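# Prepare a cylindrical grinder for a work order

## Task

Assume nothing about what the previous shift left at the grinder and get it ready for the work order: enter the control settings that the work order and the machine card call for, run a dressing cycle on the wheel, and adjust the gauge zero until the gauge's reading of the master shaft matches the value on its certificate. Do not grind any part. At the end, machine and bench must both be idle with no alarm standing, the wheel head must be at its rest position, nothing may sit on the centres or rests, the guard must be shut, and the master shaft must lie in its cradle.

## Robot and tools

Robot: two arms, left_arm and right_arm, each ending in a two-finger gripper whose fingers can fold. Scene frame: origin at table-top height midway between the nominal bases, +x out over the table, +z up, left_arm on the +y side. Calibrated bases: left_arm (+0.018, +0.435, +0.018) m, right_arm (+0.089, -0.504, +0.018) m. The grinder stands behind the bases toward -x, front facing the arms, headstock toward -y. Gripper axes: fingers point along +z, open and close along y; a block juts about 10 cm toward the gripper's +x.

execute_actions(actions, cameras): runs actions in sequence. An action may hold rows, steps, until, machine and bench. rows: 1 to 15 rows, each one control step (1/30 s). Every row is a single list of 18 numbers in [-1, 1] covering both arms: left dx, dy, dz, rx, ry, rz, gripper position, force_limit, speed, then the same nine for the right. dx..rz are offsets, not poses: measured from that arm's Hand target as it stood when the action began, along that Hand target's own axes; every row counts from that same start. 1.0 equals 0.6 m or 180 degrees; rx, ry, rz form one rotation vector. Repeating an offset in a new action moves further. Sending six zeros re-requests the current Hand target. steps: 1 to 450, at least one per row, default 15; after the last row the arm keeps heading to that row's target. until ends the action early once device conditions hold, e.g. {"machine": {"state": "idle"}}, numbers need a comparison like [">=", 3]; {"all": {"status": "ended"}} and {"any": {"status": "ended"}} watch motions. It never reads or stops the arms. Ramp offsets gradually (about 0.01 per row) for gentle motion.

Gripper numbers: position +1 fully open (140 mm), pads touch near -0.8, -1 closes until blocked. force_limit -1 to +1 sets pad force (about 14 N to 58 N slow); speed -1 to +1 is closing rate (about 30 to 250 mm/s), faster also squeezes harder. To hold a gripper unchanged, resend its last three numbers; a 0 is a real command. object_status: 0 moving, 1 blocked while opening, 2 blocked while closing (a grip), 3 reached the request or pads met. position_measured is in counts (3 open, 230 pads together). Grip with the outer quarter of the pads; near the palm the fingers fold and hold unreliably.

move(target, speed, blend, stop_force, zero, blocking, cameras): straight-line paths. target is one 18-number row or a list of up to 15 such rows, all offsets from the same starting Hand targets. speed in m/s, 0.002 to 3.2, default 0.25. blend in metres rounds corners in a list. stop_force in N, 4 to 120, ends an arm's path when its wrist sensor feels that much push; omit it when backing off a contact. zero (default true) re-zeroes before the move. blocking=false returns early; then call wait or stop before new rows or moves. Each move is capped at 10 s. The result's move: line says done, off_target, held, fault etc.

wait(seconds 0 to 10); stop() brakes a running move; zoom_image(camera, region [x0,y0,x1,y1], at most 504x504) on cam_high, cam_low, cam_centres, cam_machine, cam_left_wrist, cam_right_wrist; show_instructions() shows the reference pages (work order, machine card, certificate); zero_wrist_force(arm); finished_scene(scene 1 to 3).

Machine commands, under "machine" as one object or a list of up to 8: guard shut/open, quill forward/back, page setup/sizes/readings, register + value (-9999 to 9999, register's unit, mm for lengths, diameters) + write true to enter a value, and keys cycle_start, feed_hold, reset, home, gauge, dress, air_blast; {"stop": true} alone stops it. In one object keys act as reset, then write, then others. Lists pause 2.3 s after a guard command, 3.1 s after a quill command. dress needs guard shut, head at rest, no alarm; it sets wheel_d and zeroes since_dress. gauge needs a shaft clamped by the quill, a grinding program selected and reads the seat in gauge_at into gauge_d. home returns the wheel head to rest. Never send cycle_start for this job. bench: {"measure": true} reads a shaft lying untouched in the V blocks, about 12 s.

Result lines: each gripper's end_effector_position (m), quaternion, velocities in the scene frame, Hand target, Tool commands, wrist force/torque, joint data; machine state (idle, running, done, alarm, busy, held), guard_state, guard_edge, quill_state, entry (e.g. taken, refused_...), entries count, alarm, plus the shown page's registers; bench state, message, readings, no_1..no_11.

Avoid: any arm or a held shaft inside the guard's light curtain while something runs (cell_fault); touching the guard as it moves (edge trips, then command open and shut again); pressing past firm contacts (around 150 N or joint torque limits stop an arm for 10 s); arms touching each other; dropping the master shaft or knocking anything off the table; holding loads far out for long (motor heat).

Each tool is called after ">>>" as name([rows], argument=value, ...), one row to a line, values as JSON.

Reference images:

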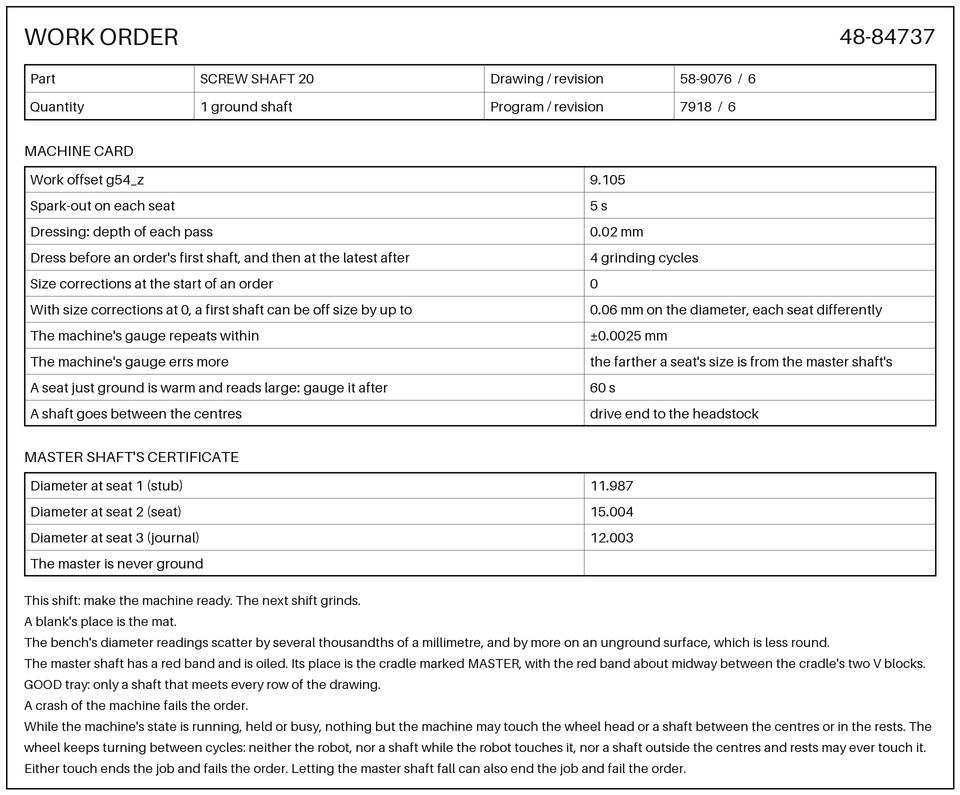

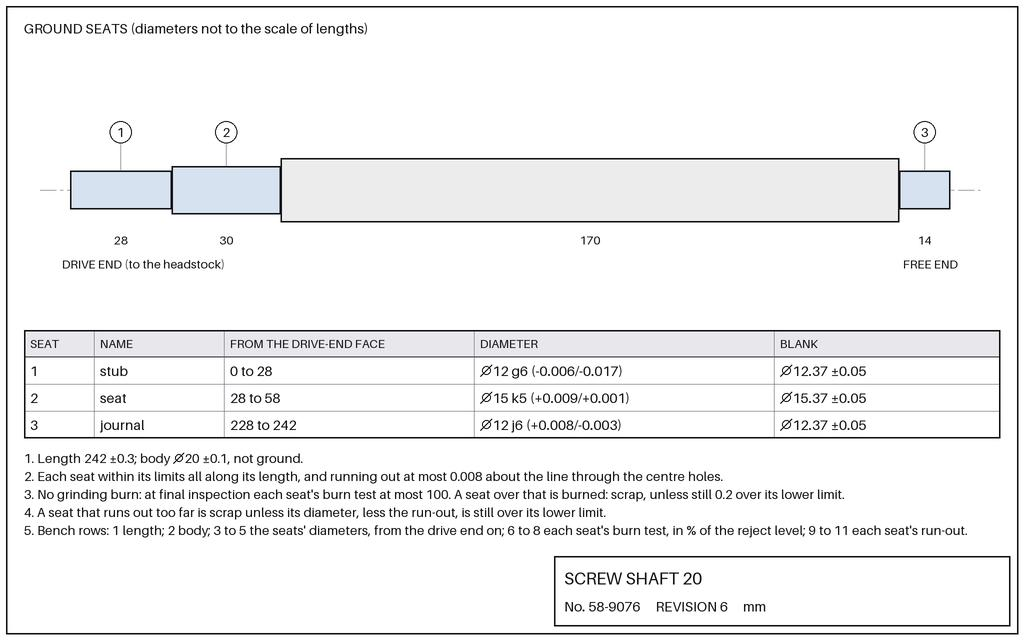

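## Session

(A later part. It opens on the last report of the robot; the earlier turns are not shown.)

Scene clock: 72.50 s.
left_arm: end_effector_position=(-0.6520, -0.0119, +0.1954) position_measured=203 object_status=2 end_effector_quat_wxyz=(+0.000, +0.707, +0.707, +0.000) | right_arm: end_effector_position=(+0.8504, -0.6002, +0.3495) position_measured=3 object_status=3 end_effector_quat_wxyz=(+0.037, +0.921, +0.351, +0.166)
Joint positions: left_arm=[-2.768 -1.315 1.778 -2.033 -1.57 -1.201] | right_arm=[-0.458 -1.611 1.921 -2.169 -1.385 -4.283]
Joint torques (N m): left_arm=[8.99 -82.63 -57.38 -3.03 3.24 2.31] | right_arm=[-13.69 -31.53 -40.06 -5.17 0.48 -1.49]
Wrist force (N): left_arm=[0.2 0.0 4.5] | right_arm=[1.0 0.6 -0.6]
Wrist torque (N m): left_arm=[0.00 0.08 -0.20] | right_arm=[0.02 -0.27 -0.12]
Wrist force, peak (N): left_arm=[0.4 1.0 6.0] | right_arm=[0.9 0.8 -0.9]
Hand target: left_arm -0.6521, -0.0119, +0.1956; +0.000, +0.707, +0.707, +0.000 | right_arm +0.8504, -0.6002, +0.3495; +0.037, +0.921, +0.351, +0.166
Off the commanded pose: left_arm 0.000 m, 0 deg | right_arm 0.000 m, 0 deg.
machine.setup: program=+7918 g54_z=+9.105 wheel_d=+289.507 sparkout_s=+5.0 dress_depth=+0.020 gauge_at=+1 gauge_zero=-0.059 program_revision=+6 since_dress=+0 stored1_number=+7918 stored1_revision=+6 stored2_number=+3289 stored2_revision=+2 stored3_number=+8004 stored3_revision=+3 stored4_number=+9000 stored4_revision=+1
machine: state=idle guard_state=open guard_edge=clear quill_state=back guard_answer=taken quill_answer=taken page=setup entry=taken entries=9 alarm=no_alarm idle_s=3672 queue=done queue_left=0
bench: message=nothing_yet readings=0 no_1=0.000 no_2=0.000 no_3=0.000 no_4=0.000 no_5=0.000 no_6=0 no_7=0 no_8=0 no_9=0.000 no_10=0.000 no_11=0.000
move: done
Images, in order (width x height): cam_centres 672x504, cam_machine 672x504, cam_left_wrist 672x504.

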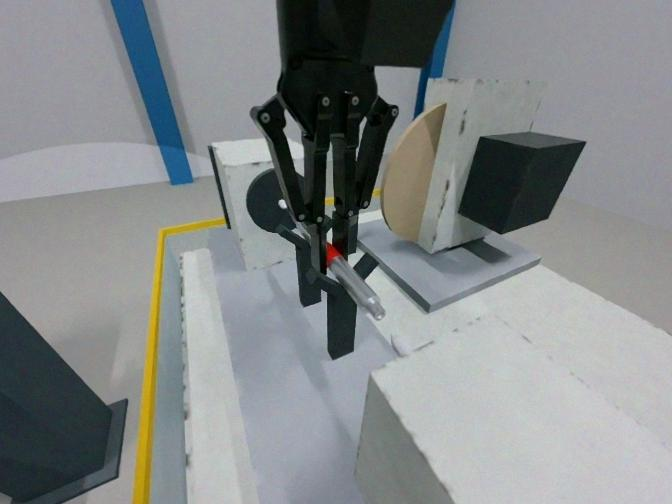

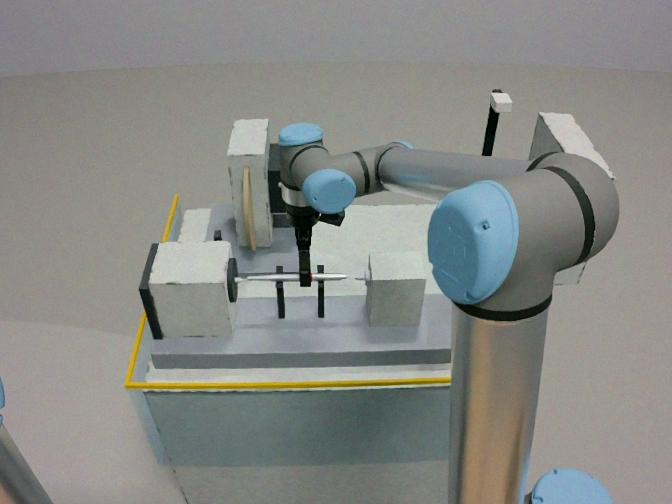

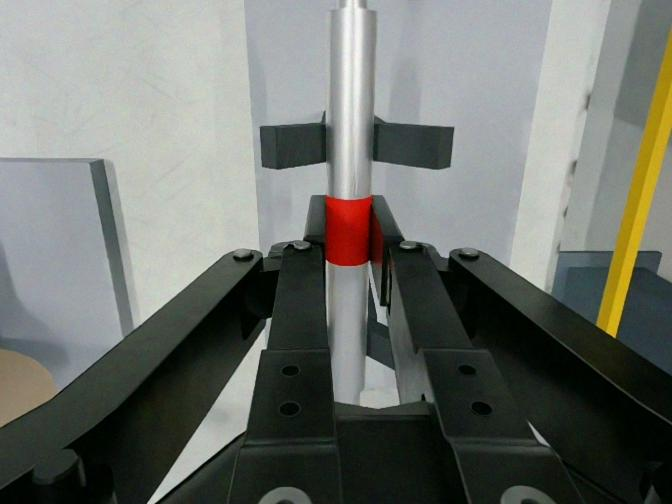

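>>> move(target=[0,0.0023,0,0,0,0,-1,0.3,-1,0,0,0,0,0,0,1,1,1], speed=0.05)

>>> move(target=[0,0,0.042,0,0,0,-1,0.3,-1,0,0,0,0,0,0,1,1,1], speed=0.01, stop_force=10, cameras=["cam_centres","cam_machine","cam_left_wrist"])

>>> zoom_image(camera="cam_machine", region=[220, 190, 380, 310])

>>> zoom_image(camera="cam_centres", region=[240, 160, 420, 380])

>>> zoom_image(camera="cam_left_wrist", region=[250, 0, 450, 400])

Scene clock: 74.07 s.
left_arm: end_effector_position=(-0.6507, -0.0119, +0.1956) position_measured=203 object_status=2 end_effector_quat_wxyz=(+0.000, +0.707, +0.707, +0.000) | right_arm: end_effector_position=(+0.8504, -0.6002, +0.3495) position_measured=3 object_status=3 end_effector_quat_wxyz=(+0.037, +0.921, +0.351, +0.166)
Joint positions: left_arm=[-2.767 -1.317 1.78 -2.034 -1.57 -1.201] | right_arm=[-0.458 -1.611 1.921 -2.169 -1.385 -4.283]
Joint torques (N m): left_arm=[12.78 -78.2 -45.49 -7.24 3.5 2.98] | right_arm=[-12.79 -31.39 -39.65 -5.5 0.68 -1.71]
Wrist force (N): left_arm=[0.6 0.0 5.1] | right_arm=[0.4 0.8 -0.5]
Wrist torque (N m): left_arm=[0.04 0.01 -0.21] | right_arm=[0.05 -0.13 -0.13]
Wrist force, peak (N): left_arm=[0.6 0.3 5.6] | right_arm=[0.9 0.9 -0.7]
Hand target: left_arm -0.6507, -0.0119, +0.1956; +0.000, +0.707, +0.707, +0.000 | right_arm +0.8504, -0.6002, +0.3495; +0.037, +0.921, +0.351, +0.166
Off the commanded pose: left_arm 0.000 m, 0 deg | right_arm 0.000 m, 0 deg.
machine.setup: program=+7918 g54_z=+9.105 wheel_d=+289.507 sparkout_s=+5.0 dress_depth=+0.020 gauge_at=+1 gauge_zero=-0.059 program_revision=+6 since_dress=+0 stored1_number=+7918 stored1_revision=+6 stored2_number=+3289 stored2_revision=+2 stored3_number=+8004 stored3_revision=+3 stored4_number=+9000 stored4_revision=+1
machine: state=idle guard_state=open guard_edge=clear quill_state=back guard_answer=taken quill_answer=taken page=setup entry=taken entries=9 alarm=no_alarm idle_s=3673 queue=done queue_left=0
bench: message=nothing_yet readings=0 no_1=0.000 no_2=0.000 no_3=0.000 no_4=0.000 no_5=0.000 no_6=0 no_7=0 no_8=0 no_9=0.000 no_10=0.000 no_11=0.000
move: done

Scene clock: 75.37 s.
left_arm: end_effector_position=(-0.6507, -0.0120, +0.1936) position_measured=203 object_status=2 end_effector_quat_wxyz=(+0.000, +0.707, +0.707, +0.000) | right_arm: end_effector_position=(+0.8504, -0.6002, +0.3495) position_measured=3 object_status=3 end_effector_quat_wxyz=(+0.037, +0.921, +0.351, +0.166)
Joint positions: left_arm=[-2.767 -1.315 1.782 -2.037 -1.57 -1.201] | right_arm=[-0.458 -1.611 1.921 -2.169 -1.385 -4.283]
Joint torques (N m): left_arm=[-17.94 -80.82 -57.49 -4.8 -4.6 2.64] | right_arm=[-11.93 -31.83 -39.47 -5.71 0.57 -1.47]
Wrist force (N): left_arm=[0.1 5.4 0.2] | right_arm=[0.7 0.7 -0.7]
Wrist torque (N m): left_arm=[-0.10 0.04 -0.19] | right_arm=[0.03 -0.21 -0.12]
Wrist force, peak (N): left_arm=[0.1 17.0 -12.1] | right_arm=[0.7 1.0 -0.8]
Hand target: left_arm -0.6507, -0.0119, +0.1936; +0.000, +0.707, +0.707, +0.000 (not the last commanded pose) | right_arm +0.8504, -0.6002, +0.3495; +0.037, +0.921, +0.351, +0.166
Off the commanded pose: left_arm 0.023 m, 0 deg | right_arm 0.000 m, 0 deg.
machine.setup: program=+7918 g54_z=+9.105 wheel_d=+289.507 sparkout_s=+5.0 dress_depth=+0.020 gauge_at=+1 gauge_zero=-0.059 program_revision=+6 since_dress=+0 stored1_number=+7918 stored1_revision=+6 stored2_number=+3289 stored2_revision=+2 stored3_number=+8004 stored3_revision=+3 stored4_number=+9000 stored4_revision=+1
machine: state=idle guard_state=open guard_edge=clear quill_state=back guard_answer=taken quill_answer=taken page=setup entry=taken entries=9 alarm=no_alarm idle_s=3675 queue=done queue_left=0
bench: message=nothing_yet readings=0 no_1=0.000 no_2=0.000 no_3=0.000 no_4=0.000 no_5=0.000 no_6=0 no_7=0 no_8=0 no_9=0.000 no_10=0.000 no_11=0.000
move: contact (left_arm)
Images, in order (width x height): cam_centres 672x504, cam_machine 672x504, cam_left_wrist 672x504.

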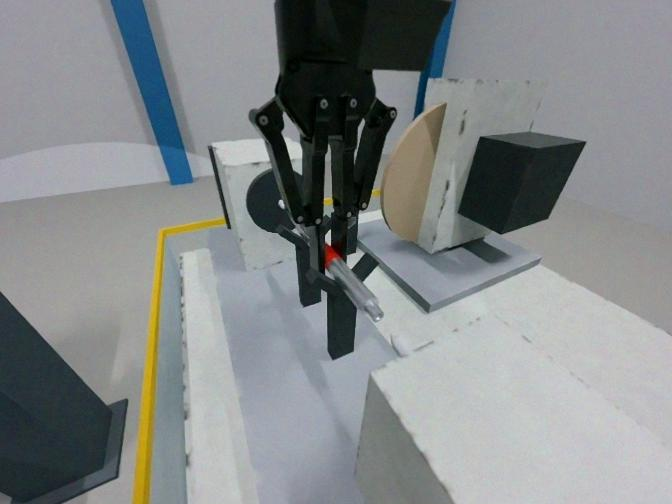

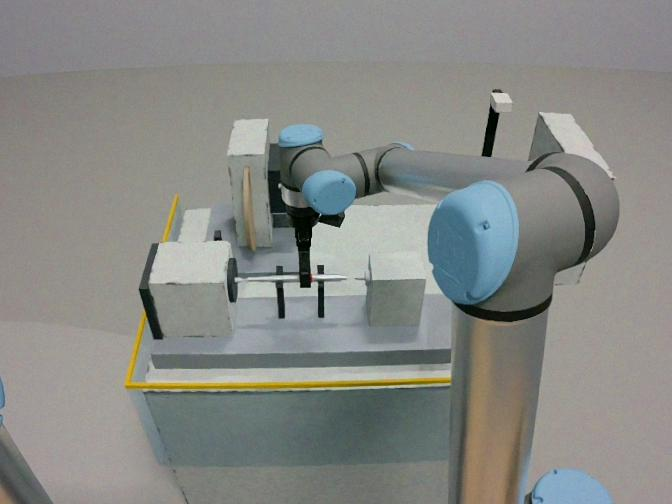

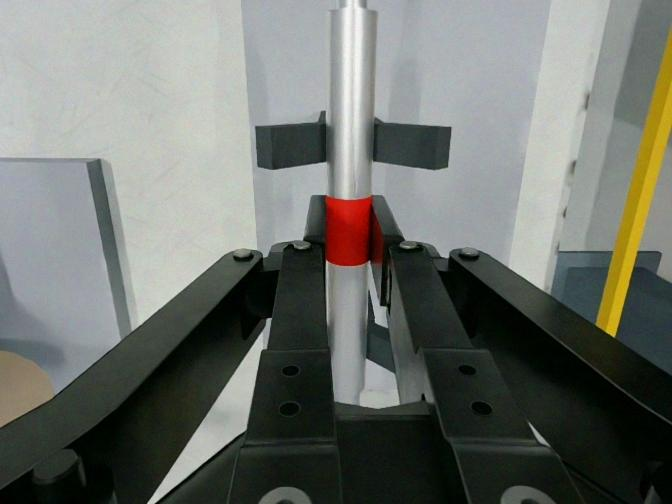

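Scaled by 3.150.

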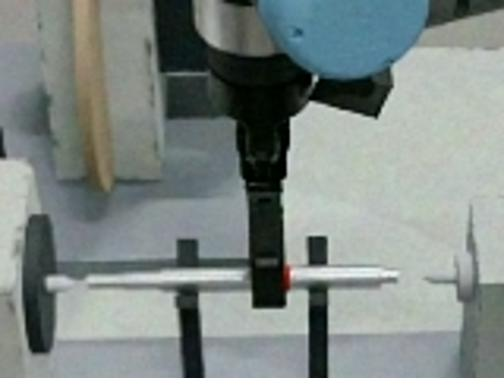

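Scaled by 2.291.

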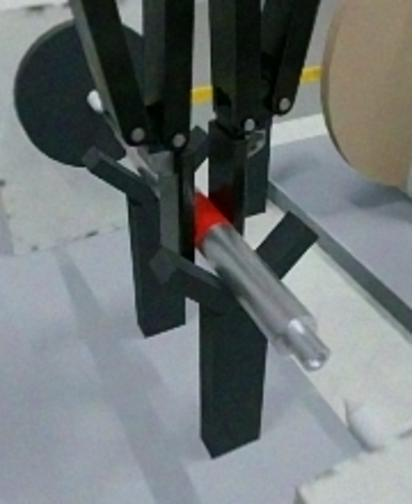

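Scaled by 1.260.

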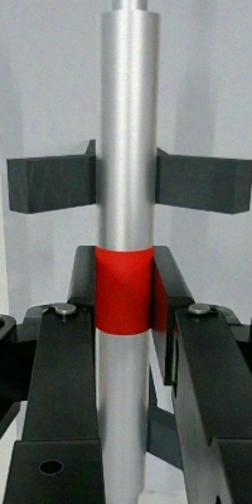

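>>> move(target=[0,0.0025,0,0,0,0,-1,0.3,-1,0,0,0,0,0,0,1,1,1], speed=0.02)

>>> move(target=[0,0,0.02,0,0,0,-1,0.3,-1,0,0,0,0,0,0,1,1,1], speed=0.005, stop_force=8)

Scene clock: 76.50 s.
left_arm: end_effector_position=(-0.6492, -0.0119, +0.1936) position_measured=203 object_status=2 end_effector_quat_wxyz=(+0.000, +0.707, +0.707, +0.000) | right_arm: end_effector_position=(+0.8504, -0.6002, +0.3495) position_measured=3 object_status=3 end_effector_quat_wxyz=(+0.037, +0.921, +0.351, +0.166)
Joint positions: left_arm=[-2.766 -1.317 1.785 -2.038 -1.57 -1.2] | right_arm=[-0.458 -1.611 1.921 -2.169 -1.385 -4.283]
Joint torques (N m): left_arm=[13.62 -75.22 -47.4 -7.4 -1.13 2.68] | right_arm=[-12.26 -33.21 -40.38 -5.41 0.89 -1.65]
Wrist force (N): left_arm=[1.6 0.7 5.5] | right_arm=[0.7 1.0 -0.3]
Wrist torque (N m): left_arm=[0.18 -0.23 -0.21] | right_arm=[0.09 -0.21 -0.12]
Wrist force, peak (N): left_arm=[0.0 6.6 -0.6] | right_arm=[0.8 1.0 -0.8]
Hand target: left_arm -0.6492, -0.0119, +0.1936; +0.000, +0.707, +0.707, +0.000 | right_arm +0.8504, -0.6002, +0.3495; +0.037, +0.921, +0.351, +0.166
Off the commanded pose: left_arm 0.000 m, 0 deg | right_arm 0.000 m, 0 deg.
machine.setup: program=+7918 g54_z=+9.105 wheel_d=+289.507 sparkout_s=+5.0 dress_depth=+0.020 gauge_at=+1 gauge_zero=-0.059 program_revision=+6 since_dress=+0 stored1_number=+7918 stored1_revision=+6 stored2_number=+3289 stored2_revision=+2 stored3_number=+8004 stored3_revision=+3 stored4_number=+9000 stored4_revision=+1
machine: state=idle guard_state=open guard_edge=clear quill_state=back guard_answer=taken quill_answer=taken page=setup entry=taken entries=9 alarm=no_alarm idle_s=3676 queue=done queue_left=0
bench: message=nothing_yet readings=0 no_1=0.000 no_2=0.000 no_3=0.000 no_4=0.000 no_5=0.000 no_6=0 no_7=0 no_8=0 no_9=0.000 no_10=0.000 no_11=0.000
move: done

Scene clock: 77.80 s.
left_arm: end_effector_position=(-0.6492, -0.0119, +0.1924) position_measured=203 object_status=2 end_effector_quat_wxyz=(+0.000, +0.707, +0.707, +0.000) | right_arm: end_effector_position=(+0.8504, -0.6002, +0.3495) position_measured=3 object_status=3 end_effector_quat_wxyz=(+0.037, +0.921, +0.351, +0.166)
Joint positions: left_arm=[-2.766 -1.316 1.786 -2.04 -1.57 -1.2] | right_arm=[-0.458 -1.611 1.921 -2.169 -1.385 -4.283]
Joint torques (N m): left_arm=[13.25 -73.9 -52.43 -2.72 0.81 2.55] | right_arm=[-13.52 -32.66 -39.99 -5.72 0.57 -1.67]
Wrist force (N): left_arm=[2.7 2.4 -5.4] | right_arm=[0.4 0.6 -0.3]
Wrist torque (N m): left_arm=[0.25 -0.19 -0.21] | right_arm=[0.00 -0.13 -0.13]
Wrist force, peak (N): left_arm=[3.7 3.9 -11.2] | right_arm=[0.9 1.0 -0.4]
Hand target: left_arm -0.6493, -0.0119, +0.1924; +0.000, +0.707, +0.707, +0.000 (not the last commanded pose) | right_arm +0.8504, -0.6002, +0.3495; +0.037, +0.921, +0.351, +0.166
Off the commanded pose: left_arm 0.011 m, 0 deg | right_arm 0.000 m, 0 deg.
machine.setup: program=+7918 g54_z=+9.105 wheel_d=+289.507 sparkout_s=+5.0 dress_depth=+0.020 gauge_at=+1 gauge_zero=-0.059 program_revision=+6 since_dress=+0 stored1_number=+7918 stored1_revision=+6 stored2_number=+3289 stored2_revision=+2 stored3_number=+8004 stored3_revision=+3 stored4_number=+9000 stored4_revision=+1
machine: state=idle guard_state=open guard_edge=clear quill_state=back guard_answer=taken quill_answer=taken page=setup entry=taken entries=9 alarm=no_alarm idle_s=3677 queue=done queue_left=0
bench: message=nothing_yet readings=0 no_1=0.000 no_2=0.000 no_3=0.000 no_4=0.000 no_5=0.000 no_6=0 no_7=0 no_8=0 no_9=0.000 no_10=0.000 no_11=0.000
move: contact (left_arm)

>>> execute_actions([
  {"rows":[[0,0,0,0,0,0,-0.3,0.3,-1,0,0,0,0,0,0,1,1,1]],"steps":45},
], cameras=["cam_left_wrist","cam_centres"])

>>> zoom_image(camera="cam_centres", region=[240, 160, 420, 380])

Scene clock: 79.87 s.
left_arm: end_effector_position=(-0.6492, -0.0119, +0.1924) position_measured=167 object_status=3 end_effector_quat_wxyz=(+0.000, +0.707, +0.707, +0.000) | right_arm: end_effector_position=(+0.8504, -0.6002, +0.3495) position_measured=3 object_status=3 end_effector_quat_wxyz=(+0.037, +0.921, +0.351, +0.166)
Joint positions: left_arm=[-2.766 -1.316 1.786 -2.04 -1.57 -1.2] | right_arm=[-0.458 -1.611 1.921 -2.169 -1.385 -4.283]
Joint torques (N m): left_arm=[10.16 -77.35 -52.72 -5.04 0.81 2.14] | right_arm=[-11.99 -32.83 -39.65 -6.12 0.76 -1.49]
Wrist force (N): left_arm=[1.1 0.6 0.4] | right_arm=[0.7 0.8 -0.5]
Wrist torque (N m): left_arm=[0.17 -0.13 -0.21] | right_arm=[0.06 -0.20 -0.12]
Wrist force, peak (N): left_arm=[3.1 2.1 -5.8] | right_arm=[0.9 0.9 -0.9]
Hand target: left_arm -0.6493, -0.0119, +0.1924; +0.000, +0.707, +0.707, +0.000 | right_arm +0.8504, -0.6002, +0.3495; +0.037, +0.921, +0.351, +0.166
Off the commanded pose: left_arm 0.000 m, 0 deg | right_arm 0.000 m, 0 deg.
machine.setup: program=+7918 g54_z=+9.105 wheel_d=+289.507 sparkout_s=+5.0 dress_depth=+0.020 gauge_at=+1 gauge_zero=-0.059 program_revision=+6 since_dress=+0 stored1_number=+7918 stored1_revision=+6 stored2_number=+3289 stored2_revision=+2 stored3_number=+8004 stored3_revision=+3 stored4_number=+9000 stored4_revision=+1
machine: state=idle guard_state=open guard_edge=clear quill_state=back guard_answer=taken quill_answer=taken page=setup entry=taken entries=9 alarm=no_alarm idle_s=3679 queue=done queue_left=0
bench: message=nothing_yet readings=0 no_1=0.000 no_2=0.000 no_3=0.000 no_4=0.000 no_5=0.000 no_6=0 no_7=0 no_8=0 no_9=0.000 no_10=0.000 no_11=0.000
Images, in order (width x height): cam_centres 672x504, cam_left_wrist 672x504.

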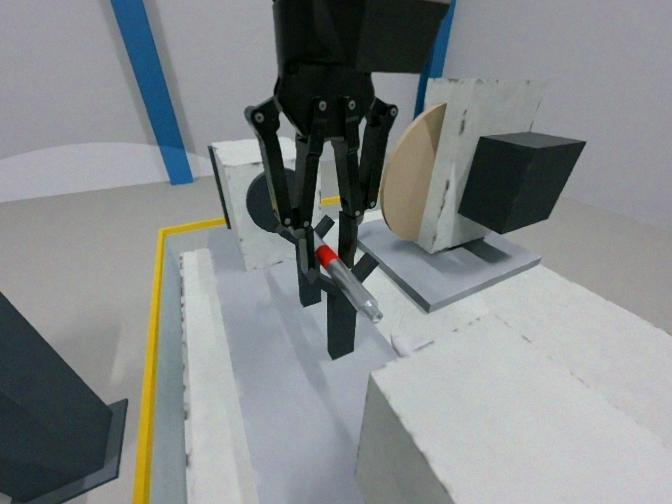

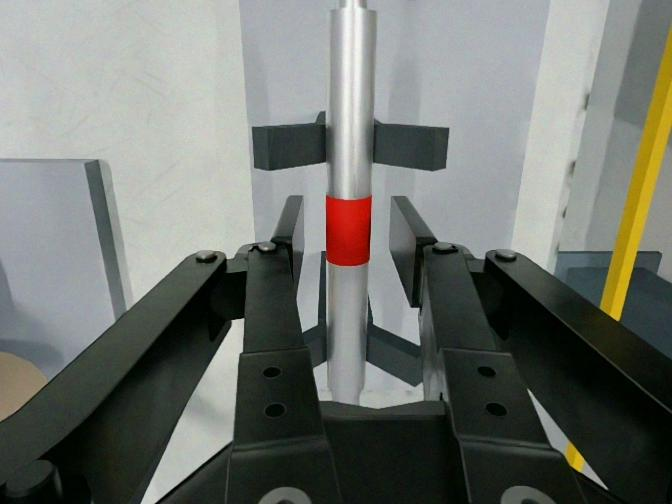

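Scaled by 2.291.

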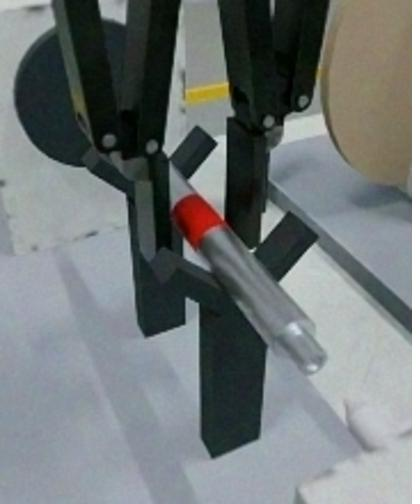

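>>> move(target=[0,0,-0.2,0,0,0,-0.3,0.3,-1,0,0,0,0,0,0,1,1,1], speed=0.12)

>>> move(target=[0,0.1,-0.48,0,0,0,-0.3,0.3,-1,0,0,0,0,0,0,1,1,1], speed=0.25)

>>> execute_actions([
  {"machine":{"quill":"forward"},"steps":150,"until":{"machine":{"quill_state":["!=","between"]}}},
  {"steps":90},
], cameras=["cam_centres","cam_machine","cam_left_wrist","cam_low"])

>>> zoom_image(camera="cam_centres", region=[200, 140, 440, 380])

>>> zoom_image(camera="cam_machine", region=[220, 190, 380, 310])

Scene clock: 82.17 s.
left_arm: end_effector_position=(-0.6493, -0.0119, +0.3124) position_measured=167 object_status=3 end_effector_quat_wxyz=(+0.000, +0.707, +0.707, +0.000) | right_arm: end_effector_position=(+0.8504, -0.6002, +0.3495) position_measured=3 object_status=3 end_effector_quat_wxyz=(+0.037, +0.921, +0.351, +0.166)
Joint positions: left_arm=[-2.766 -1.387 1.649 -1.833 -1.57 -1.2] | right_arm=[-0.458 -1.611 1.921 -2.169 -1.385 -4.283]
Joint torques (N m): left_arm=[-12.06 -61.36 -51.57 -4.65 1.9 -1.96] | right_arm=[-12.4 -32.71 -39.57 -6.31 0.78 -1.54]
Wrist force (N): left_arm=[1.8 0.9 0.6] | right_arm=[0.5 0.6 -0.8]
Wrist torque (N m): left_arm=[0.23 -0.31 -0.24] | right_arm=[0.02 -0.17 -0.12]
Wrist force, peak (N): left_arm=[1.6 1.1 3.1] | right_arm=[1.1 1.0 -0.4]
Hand target: left_arm -0.6493, -0.0119, +0.3124; +0.000, +0.707, +0.707, +0.000 | right_arm +0.8504, -0.6002, +0.3495; +0.037, +0.921, +0.351, +0.166
Off the commanded pose: left_arm 0.000 m, 0 deg | right_arm 0.000 m, 0 deg.
machine.setup: program=+7918 g54_z=+9.105 wheel_d=+289.507 sparkout_s=+5.0 dress_depth=+0.020 gauge_at=+1 gauge_zero=-0.059 program_revision=+6 since_dress=+0 stored1_number=+7918 stored1_revision=+6 stored2_number=+3289 stored2_revision=+2 stored3_number=+8004 stored3_revision=+3 stored4_number=+9000 stored4_revision=+1
machine: state=idle guard_state=open guard_edge=clear quill_state=back guard_answer=taken quill_answer=taken page=setup entry=taken entries=9 alarm=no_alarm idle_s=3681 queue=done queue_left=0
bench: message=nothing_yet readings=0 no_1=0.000 no_2=0.000 no_3=0.000 no_4=0.000 no_5=0.000 no_6=0 no_7=0 no_8=0 no_9=0.000 no_10=0.000 no_11=0.000
move: done

Scene clock: 83.83 s.
left_arm: end_effector_position=(-0.5894, -0.0119, +0.6002) position_measured=167 object_status=3 end_effector_quat_wxyz=(+0.000, +0.707, +0.707, +0.000) | right_arm: end_effector_position=(+0.8504, -0.6002, +0.3495) position_measured=3 object_status=3 end_effector_quat_wxyz=(+0.037, +0.921, +0.351, +0.166)
Joint positions: left_arm=[-2.737 -1.477 1.243 -1.337 -1.57 -1.17] | right_arm=[-0.458 -1.611 1.921 -2.169 -1.385 -4.283]
Joint torques (N m): left_arm=[-9.93 -66.92 -58.1 -3.64 -1.77 -1.93] | right_arm=[-13.29 -31.06 -39.14 -6.27 0.82 -1.41]
Wrist force (N): left_arm=[2.1 0.8 0.6] | right_arm=[0.5 0.5 -0.4]
Wrist torque (N m): left_arm=[0.24 -0.38 -0.21] | right_arm=[0.00 -0.16 -0.12]
Wrist force, peak (N): left_arm=[2.0 0.3 4.4] | right_arm=[0.9 0.7 -1.3]
Hand target: left_arm -0.5894, -0.0118, +0.6004; +0.000, +0.707, +0.707, +0.000 | right_arm +0.8504, -0.6002, +0.3495; +0.037, +0.921, +0.351, +0.166
Off the commanded pose: left_arm 0.000 m, 0 deg | right_arm 0.000 m, 0 deg.
machine.setup: program=+7918 g54_z=+9.105 wheel_d=+289.507 sparkout_s=+5.0 dress_depth=+0.020 gauge_at=+1 gauge_zero=-0.059 program_revision=+6 since_dress=+0 stored1_number=+7918 stored1_revision=+6 stored2_number=+3289 stored2_revision=+2 stored3_number=+8004 stored3_revision=+3 stored4_number=+9000 stored4_revision=+1
machine: state=idle guard_state=open guard_edge=clear quill_state=back guard_answer=taken quill_answer=taken page=setup entry=taken entries=9 alarm=no_alarm idle_s=3683 queue=done queue_left=0
bench: message=nothing_yet readings=0 no_1=0.000 no_2=0.000 no_3=0.000 no_4=0.000 no_5=0.000 no_6=0 no_7=0 no_8=0 no_9=0.000 no_10=0.000 no_11=0.000
move: done

Scene clock: 89.60 s.
left_arm: end_effector_position=(-0.5894, -0.0118, +0.6004) position_measured=167 object_status=3 end_effector_quat_wxyz=(+0.000, +0.707, +0.707, +0.000) | right_arm: end_effector_position=(+0.8504, -0.6002, +0.3495) position_measured=3 object_status=3 end_effector_quat_wxyz=(+0.037, +0.921, +0.351, +0.166)
Joint positions: left_arm=[-2.737 -1.477 1.243 -1.337 -1.57 -1.17] | right_arm=[-0.458 -1.611 1.921 -2.169 -1.385 -4.283]
Joint torques (N m): left_arm=[-15.29 -66.04 -58.87 -2.53 -3.08 -2.14] | right_arm=[-10.83 -32.49 -39.67 -6.96 0.45 -1.5]
Wrist force (N): left_arm=[1.6 0.8 0.6] | right_arm=[0.6 0.6 -0.2]
Wrist torque (N m): left_arm=[0.25 -0.28 -0.22] | right_arm=[0.01 -0.18 -0.13]
Wrist force, peak (N): left_arm=[2.1 0.9 0.9] | right_arm=[0.9 1.1 -0.7]
Hand target: left_arm -0.5894, -0.0118, +0.6004; +0.000, +0.707, +0.707, +0.000 | right_arm +0.8504, -0.6002, +0.3495; +0.037, +0.921, +0.351, +0.166
Tool commands: left_gripper/position=-0.3 left_gripper/force_limit=+0.3 left_gripper/speed=-1.0 right_gripper/position=+1.0 right_gripper/force_limit=+1.0 right_gripper/speed=+1.0
Off the commanded pose: left_arm 0.000 m, 0 deg | right_arm 0.000 m, 0 deg.
machine.setup: program=+7918 g54_z=+9.105 wheel_d=+289.507 sparkout_s=+5.0 dress_depth=+0.020 gauge_at=+1 gauge_zero=-0.059 program_revision=+6 since_dress=+0 stored1_number=+7918 stored1_revision=+6 stored2_number=+3289 stored2_revision=+2 stored3_number=+8004 stored3_revision=+3 stored4_number=+9000 stored4_revision=+1
machine: state=idle guard_state=open guard_edge=clear quill_state=clamped guard_answer=taken quill_answer=taken page=setup entry=taken entries=9 alarm=no_alarm idle_s=3689 queue=done queue_left=0
bench: message=nothing_yet readings=0 no_1=0.000 no_2=0.000 no_3=0.000 no_4=0.000 no_5=0.000 no_6=0 no_7=0 no_8=0 no_9=0.000 no_10=0.000 no_11=0.000
Images, in order (width x height): cam_low 672x504, cam_centres 672x504, cam_machine 672x504, cam_left_wrist 672x504.

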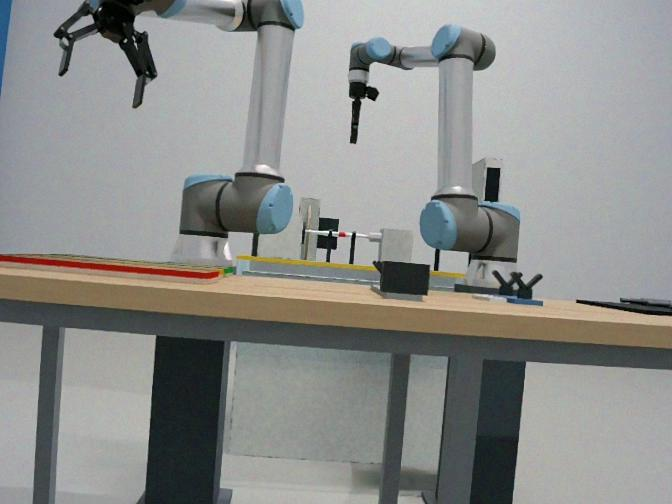

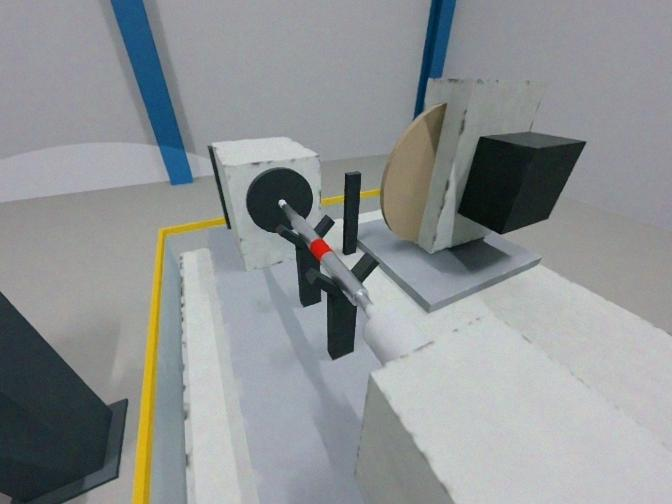

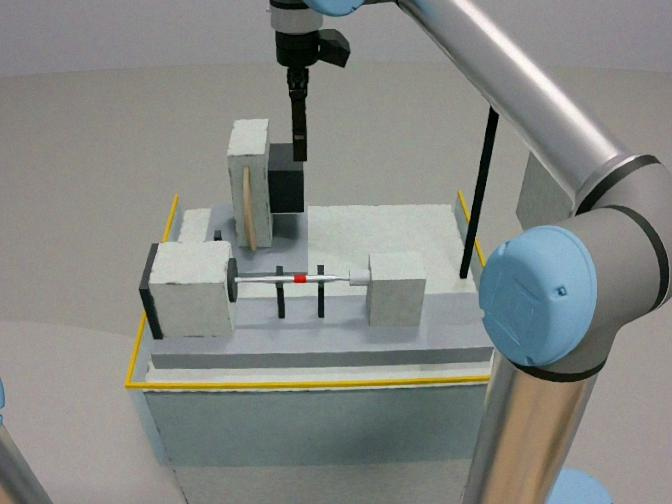

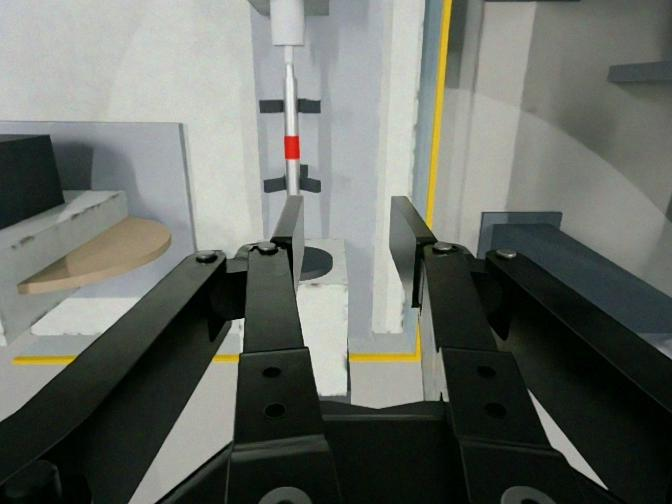

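Scaled by 2.100.

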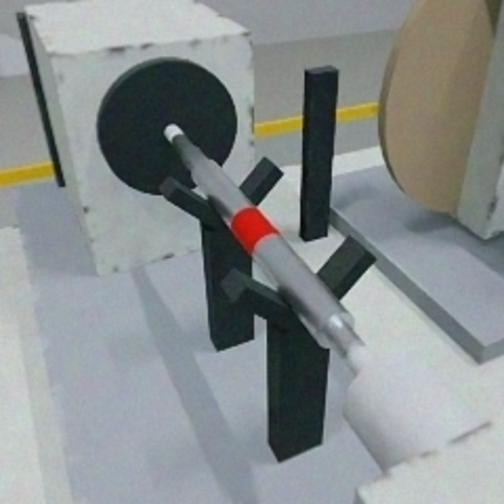

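Scaled by 3.150.

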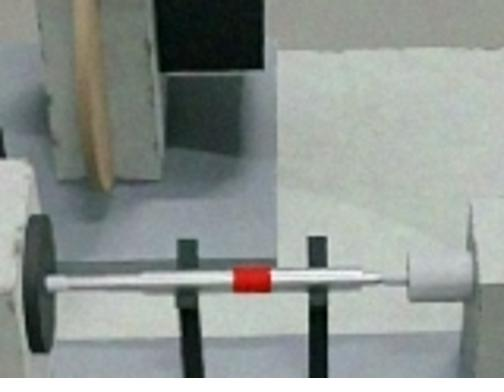

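>>> execute_actions([
  {"machine":[{"guard":"shut"},{"page":"readings","gauge":true},{"register":"gauge_at","value":2,"write":true,"gauge":true},{"register":"gauge_at","value":3,"write":true,"gauge":true}],"steps":450,"until":{"machine":{"queue":["!=","running"]}}},
], cameras=["cam_machine"])

Scene clock: 104.63 s.
left_arm: end_effector_position=(-0.5894, -0.0118, +0.6004) position_measured=167 object_status=3 end_effector_quat_wxyz=(+0.000, +0.707, +0.707, +0.000) | right_arm: end_effector_position=(+0.8504, -0.6002, +0.3495) position_measured=3 object_status=3 end_effector_quat_wxyz=(+0.037, +0.921, +0.351, +0.166)
Joint positions: left_arm=[-2.737 -1.477 1.243 -1.337 -1.57 -1.17] | right_arm=[-0.458 -1.611 1.921 -2.169 -1.385 -4.283]
Joint torques (N m): left_arm=[-13.26 -67.1 -58.38 -2.47 -3.19 -2.27] | right_arm=[-11.31 -33.32 -40 -8.53 0.81 -1.14]
Wrist force (N): left_arm=[1.9 0.9 0.6] | right_arm=[0.6 0.6 -0.4]
Wrist torque (N m): left_arm=[0.27 -0.33 -0.21] | right_arm=[0.01 -0.17 -0.12]
Wrist force, peak (N): left_arm=[2.1 1.2 0.5] | right_arm=[1.1 0.7 -0.8]
Hand target: left_arm -0.5894, -0.0118, +0.6004; +0.000, +0.707, +0.707, +0.000 | right_arm +0.8504, -0.6002, +0.3495; +0.037, +0.921, +0.351, +0.166
Tool commands: left_gripper/position=-0.3 left_gripper/force_limit=+0.3 left_gripper/speed=-1.0 right_gripper/position=+1.0 right_gripper/force_limit=+1.0 right_gripper/speed=+1.0
Off the commanded pose: left_arm 0.000 m, 0 deg | right_arm 0.000 m, 0 deg.
machine.readings: gauge_d=+12.095 gauge_d_1=+12.078 gauge_d_2=+15.096 gauge_d_3=+12.095 pos_x=+0.000 pos_z=+0.000 load_peak=+0.0 cycles=+0
machine: state=idle guard_state=shut guard_edge=clear quill_state=clamped guard_answer=taken quill_answer=taken page=readings entry=taken entries=14 alarm=no_alarm idle_s=3704 queue=done queue_left=0
bench: message=nothing_yet readings=0 no_1=0.000 no_2=0.000 no_3=0.000 no_4=0.000 no_5=0.000 no_6=0 no_7=0 no_8=0 no_9=0.000 no_10=0.000 no_11=0.000
Images, in order (width x height): cam_machine 672x504.

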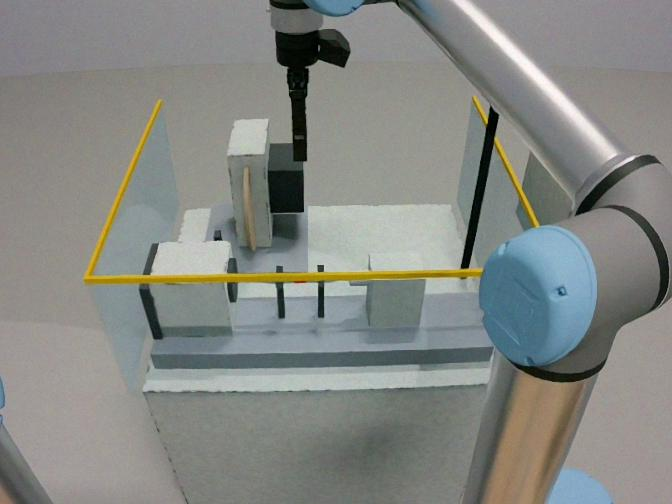

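>>> execute_actions([
  {"machine":[{"gauge":true},{"register":"gauge_at","value":2,"write":true,"gauge":true},{"register":"gauge_at","value":1,"write":true,"gauge":true}],"steps":450,"until":{"machine":{"queue":["!=","running"]}}},
])

>>> execute_actions([
  {"machine":[{"gauge":true},{"register":"gauge_at","value":2,"write":true,"gauge":true},{"register":"gauge_at","value":3,"write":true,"gauge":true}],"steps":450,"until":{"machine":{"queue":["!=","running"]}}},
])

Scene clock: 117.37 s.
left_arm: end_effector_position=(-0.5894, -0.0118, +0.6004) position_measured=167 object_status=3 end_effector_quat_wxyz=(+0.000, +0.707, +0.707, +0.000) | right_arm: end_effector_position=(+0.8504, -0.6002, +0.3495) position_measured=3 object_status=3 end_effector_quat_wxyz=(+0.037, +0.921, +0.351, +0.166)
Joint positions: left_arm=[-2.737 -1.477 1.243 -1.337 -1.57 -1.17] | right_arm=[-0.458 -1.611 1.921 -2.169 -1.385 -4.283]
Joint torques (N m): left_arm=[-11.45 -66.93 -57.85 -2.69 -2.94 -2] | right_arm=[-14.54 -32.79 -40.32 -8.88 0.73 -1.11]
Wrist force (N): left_arm=[1.7 0.7 0.6] | right_arm=[0.8 0.6 -0.4]
Wrist torque (N m): left_arm=[0.23 -0.29 -0.21] | right_arm=[0.00 -0.23 -0.12]
Wrist force, peak (N): left_arm=[2.2 1.1 1.0] | right_arm=[1.0 1.0 -1.0]
Hand target: left_arm -0.5894, -0.0118, +0.6004; +0.000, +0.707, +0.707, +0.000 | right_arm +0.8504, -0.6002, +0.3495; +0.037, +0.921, +0.351, +0.166
Tool commands: left_gripper/position=-0.3 left_gripper/force_limit=+0.3 left_gripper/speed=-1.0 right_gripper/position=+1.0 right_gripper/force_limit=+1.0 right_gripper/speed=+1.0
Off the commanded pose: left_arm 0.000 m, 0 deg | right_arm 0.000 m, 0 deg.
machine.readings: gauge_d=+12.079 gauge_d_1=+12.079 gauge_d_2=+15.096 gauge_d_3=+12.095 pos_x=+0.000 pos_z=+0.000 load_peak=+0.0 cycles=+0
machine: state=idle guard_state=shut guard_edge=clear quill_state=clamped guard_answer=taken quill_answer=taken page=readings entry=taken entries=19 alarm=no_alarm idle_s=3716 queue=done queue_left=0
bench: message=nothing_yet readings=0 no_1=0.000 no_2=0.000 no_3=0.000 no_4=0.000 no_5=0.000 no_6=0 no_7=0 no_8=0 no_9=0.000 no_10=0.000 no_11=0.000

Scene clock: 129.70 s.
left_arm: end_effector_position=(-0.5894, -0.0118, +0.6004) position_measured=167 object_status=3 end_effector_quat_wxyz=(+0.000, +0.707, +0.707, +0.000) | right_arm: end_effector_position=(+0.8504, -0.6002, +0.3495) position_measured=3 object_status=3 end_effector_quat_wxyz=(+0.037, +0.921, +0.351, +0.166)
Joint positions: left_arm=[-2.737 -1.477 1.243 -1.337 -1.57 -1.17] | right_arm=[-0.458 -1.611 1.921 -2.169 -1.385 -4.283]
Joint torques (N m): left_arm=[-12.61 -68.61 -58.59 -2.65 -2.71 -1.96] | right_arm=[-13.17 -32.23 -40.06 -9.03 0.57 -1.03]
Wrist force (N): left_arm=[1.5 0.7 0.7] | right_arm=[0.8 0.6 -0.4]
Wrist torque (N m): left_arm=[0.22 -0.25 -0.22] | right_arm=[0.00 -0.23 -0.12]
Wrist force, peak (N): left_arm=[2.1 0.8 1.0] | right_arm=[0.5 0.8 -1.1]
Hand target: left_arm -0.5894, -0.0118, +0.6004; +0.000, +0.707, +0.707, +0.000 | right_arm +0.8504, -0.6002, +0.3495; +0.037, +0.921, +0.351, +0.166
Tool commands: left_gripper/position=-0.3 left_gripper/force_limit=+0.3 left_gripper/speed=-1.0 right_gripper/position=+1.0 right_gripper/force_limit=+1.0 right_gripper/speed=+1.0
Off the commanded pose: left_arm 0.000 m, 0 deg | right_arm 0.000 m, 0 deg.
machine.readings: gauge_d=+12.096 gauge_d_1=+12.079 gauge_d_2=+15.096 gauge_d_3=+12.096 pos_x=+0.000 pos_z=+0.000 load_peak=+0.0 cycles=+0
machine: state=idle guard_state=shut guard_edge=clear quill_state=clamped guard_answer=taken quill_answer=taken page=readings entry=taken entries=24 alarm=no_alarm idle_s=3728 queue=done queue_left=0
bench: message=nothing_yet readings=0 no_1=0.000 no_2=0.000 no_3=0.000 no_4=0.000 no_5=0.000 no_6=0 no_7=0 no_8=0 no_9=0.000 no_10=0.000 no_11=0.000

>>> execute_actions([
  {"machine":[{"register":"gauge_zero","value":0.033,"write":true,"gauge":true},{"register":"gauge_at","value":1,"write":true,"gauge":true},{"guard":"open"}],"steps":450,"until":{"machine":{"queue":["!=","running"],"guard_state":"open"}}},
])

Scene clock: 140.57 s.
left_arm: end_effector_position=(-0.5894, -0.0118, +0.6004) position_measured=167 object_status=3 end_effector_quat_wxyz=(+0.000, +0.707, +0.707, +0.000) | right_arm: end_effector_position=(+0.8504, -0.6002, +0.3495) position_measured=3 object_status=3 end_effector_quat_wxyz=(+0.037, +0.921, +0.351, +0.166)
Joint positions: left_arm=[-2.737 -1.477 1.243 -1.337 -1.57 -1.17] | right_arm=[-0.458 -1.611 1.921 -2.169 -1.385 -4.283]
Joint torques (N m): left_arm=[-9.38 -67.43 -57.58 -2.75 -2.41 -1.91] | right_arm=[-12.65 -32.22 -40.36 -8.9 0.81 -0.89]
Wrist force (N): left_arm=[2.1 0.8 0.4] | right_arm=[0.4 0.6 -0.2]
Wrist torque (N m): left_arm=[0.25 -0.39 -0.21] | right_arm=[0.02 -0.14 -0.13]
Wrist force, peak (N): left_arm=[2.3 0.8 0.9] | right_arm=[0.7 1.1 -0.9]
Hand target: left_arm -0.5894, -0.0118, +0.6004; +0.000, +0.707, +0.707, +0.000 | right_arm +0.8504, -0.6002, +0.3495; +0.037, +0.921, +0.351, +0.166
Tool commands: left_gripper/position=-0.3 left_gripper/force_limit=+0.3 left_gripper/speed=-1.0 right_gripper/position=+1.0 right_gripper/force_limit=+1.0 right_gripper/speed=+1.0
Off the commanded pose: left_arm 0.000 m, 0 deg | right_arm 0.000 m, 0 deg.
machine.readings: gauge_d=+11.987 gauge_d_1=+11.987 gauge_d_2=+15.096 gauge_d_3=+12.002 pos_x=+0.000 pos_z=+0.000 load_peak=+0.0 cycles=+0
machine: state=idle guard_state=open guard_edge=clear quill_state=clamped guard_answer=taken quill_answer=taken page=readings entry=taken entries=28 alarm=no_alarm idle_s=3739 queue=done queue_left=0
bench: message=nothing_yet readings=0 no_1=0.000 no_2=0.000 no_3=0.000 no_4=0.000 no_5=0.000 no_6=0 no_7=0 no_8=0 no_9=0.000 no_10=0.000 no_11=0.000

>>> execute_actions([
  {"machine":{"quill":"back"},"steps":120,"until":{"machine":{"quill_state":"back"}}},
], cameras=["cam_centres","cam_machine"])

>>> zoom_image(camera="cam_machine", region=[220, 190, 380, 310])

>>> move(target=[-0.02,-0.0997,0.46,0,0,0,-0.3,0.3,-1,0,0,0,0,0,0,1,1,1], speed=0.25, cameras=["cam_left_wrist"])

Scene clock: 144.07 s.
left_arm: end_effector_position=(-0.5894, -0.0118, +0.6004) position_measured=167 object_status=3 end_effector_quat_wxyz=(+0.000, +0.707, +0.707, +0.000) | right_arm: end_effector_position=(+0.8504, -0.6002, +0.3495) position_measured=3 object_status=3 end_effector_quat_wxyz=(+0.037, +0.921, +0.351, +0.166)
Joint positions: left_arm=[-2.737 -1.477 1.243 -1.337 -1.57 -1.17] | right_arm=[-0.458 -1.611 1.921 -2.169 -1.385 -4.283]
Joint torques (N m): left_arm=[-12.9 -67.32 -58.97 -2.86 -2.78 -2.12] | right_arm=[-13.25 -32.44 -40.1 -8.84 0.65 -0.83]
Wrist force (N): left_arm=[1.9 0.9 0.7] | right_arm=[0.6 0.3 -0.3]
Wrist torque (N m): left_arm=[0.27 -0.33 -0.22] | right_arm=[-0.04 -0.19 -0.13]
Wrist force, peak (N): left_arm=[1.8 1.2 1.0] | right_arm=[1.0 1.0 -0.6]
Hand target: left_arm -0.5894, -0.0118, +0.6004; +0.000, +0.707, +0.707, +0.000 | right_arm +0.8504, -0.6002, +0.3495; +0.037, +0.921, +0.351, +0.166
Tool commands: left_gripper/position=-0.3 left_gripper/force_limit=+0.3 left_gripper/speed=-1.0 right_gripper/position=+1.0 right_gripper/force_limit=+1.0 right_gripper/speed=+1.0
Off the commanded pose: left_arm 0.000 m, 0 deg | right_arm 0.000 m, 0 deg.
machine.readings: gauge_d=+11.987 gauge_d_1=+0.000 gauge_d_2=+0.000 gauge_d_3=+0.000 pos_x=+0.000 pos_z=+0.000 load_peak=+0.0 cycles=+0
machine: state=idle guard_state=open guard_edge=clear quill_state=back guard_answer=taken quill_answer=taken page=readings entry=taken entries=28 alarm=no_alarm idle_s=3743 queue=running queue_left=0
bench: message=nothing_yet readings=0 no_1=0.000 no_2=0.000 no_3=0.000 no_4=0.000 no_5=0.000 no_6=0 no_7=0 no_8=0 no_9=0.000 no_10=0.000 no_11=0.000
Images, in order (width x height): cam_centres 672x504, cam_machine 672x504.

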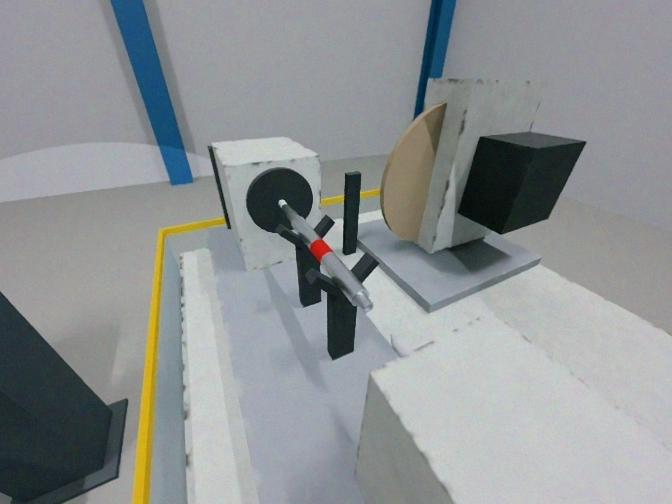

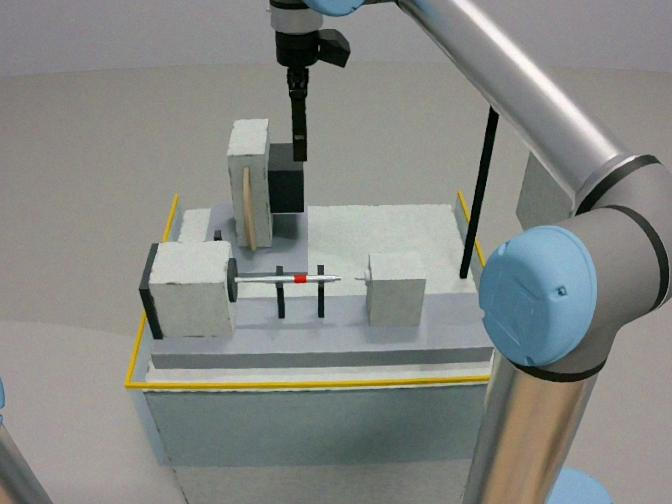

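Scaled by 3.150.

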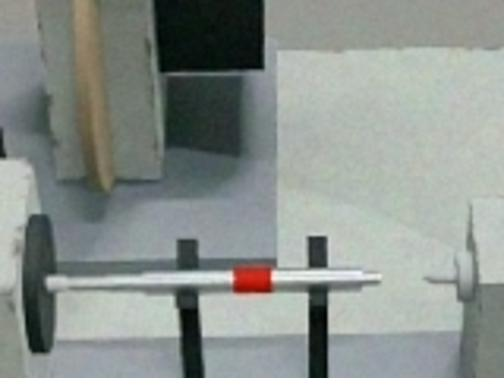

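Scene clock: 145.67 s.
left_arm: end_effector_position=(-0.6492, -0.0238, +0.3245) position_measured=167 object_status=3 end_effector_quat_wxyz=(+0.000, +0.707, +0.707, +0.000) | right_arm: end_effector_position=(+0.8504, -0.6002, +0.3495) position_measured=3 object_status=3 end_effector_quat_wxyz=(+0.037, +0.921, +0.351, +0.166)
Joint positions: left_arm=[-2.752 -1.381 1.62 -1.809 -1.57 -1.186] | right_arm=[-0.458 -1.611 1.921 -2.169 -1.385 -4.283]
Joint torques (N m): left_arm=[10.11 -58.04 -45.77 -5.41 3.35 1.09] | right_arm=[-13.17 -34.28 -40.33 -8.92 0.58 -0.75]
Wrist force (N): left_arm=[1.8 0.7 0.7] | right_arm=[0.7 0.6 -0.5]
Wrist torque (N m): left_arm=[0.21 -0.28 -0.11] | right_arm=[0.01 -0.21 -0.12]
Wrist force, peak (N): left_arm=[1.8 0.0 5.2] | right_arm=[1.0 1.1 -0.4]
Hand target: left_arm -0.6491, -0.0239, +0.3244; +0.000, +0.707, +0.707, +0.000 | right_arm +0.8504, -0.6002, +0.3495; +0.037, +0.921, +0.351, +0.166
Off the commanded pose: left_arm 0.000 m, 0 deg | right_arm 0.000 m, 0 deg.
machine.readings: gauge_d=+11.987 gauge_d_1=+0.000 gauge_d_2=+0.000 gauge_d_3=+0.000 pos_x=+0.000 pos_z=+0.000 load_peak=+0.0 cycles=+0
machine: state=idle guard_state=open guard_edge=clear quill_state=back guard_answer=taken quill_answer=taken page=readings entry=taken entries=28 alarm=no_alarm idle_s=3744 queue=done queue_left=0
bench: message=nothing_yet readings=0 no_1=0.000 no_2=0.000 no_3=0.000 no_4=0.000 no_5=0.000 no_6=0 no_7=0 no_8=0 no_9=0.000 no_10=0.000 no_11=0.000
move: done
Images, in order (width x height): cam_left_wrist 672x504.

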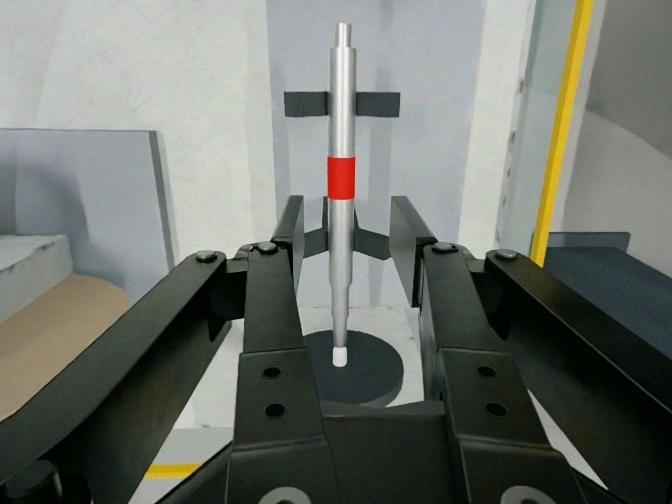

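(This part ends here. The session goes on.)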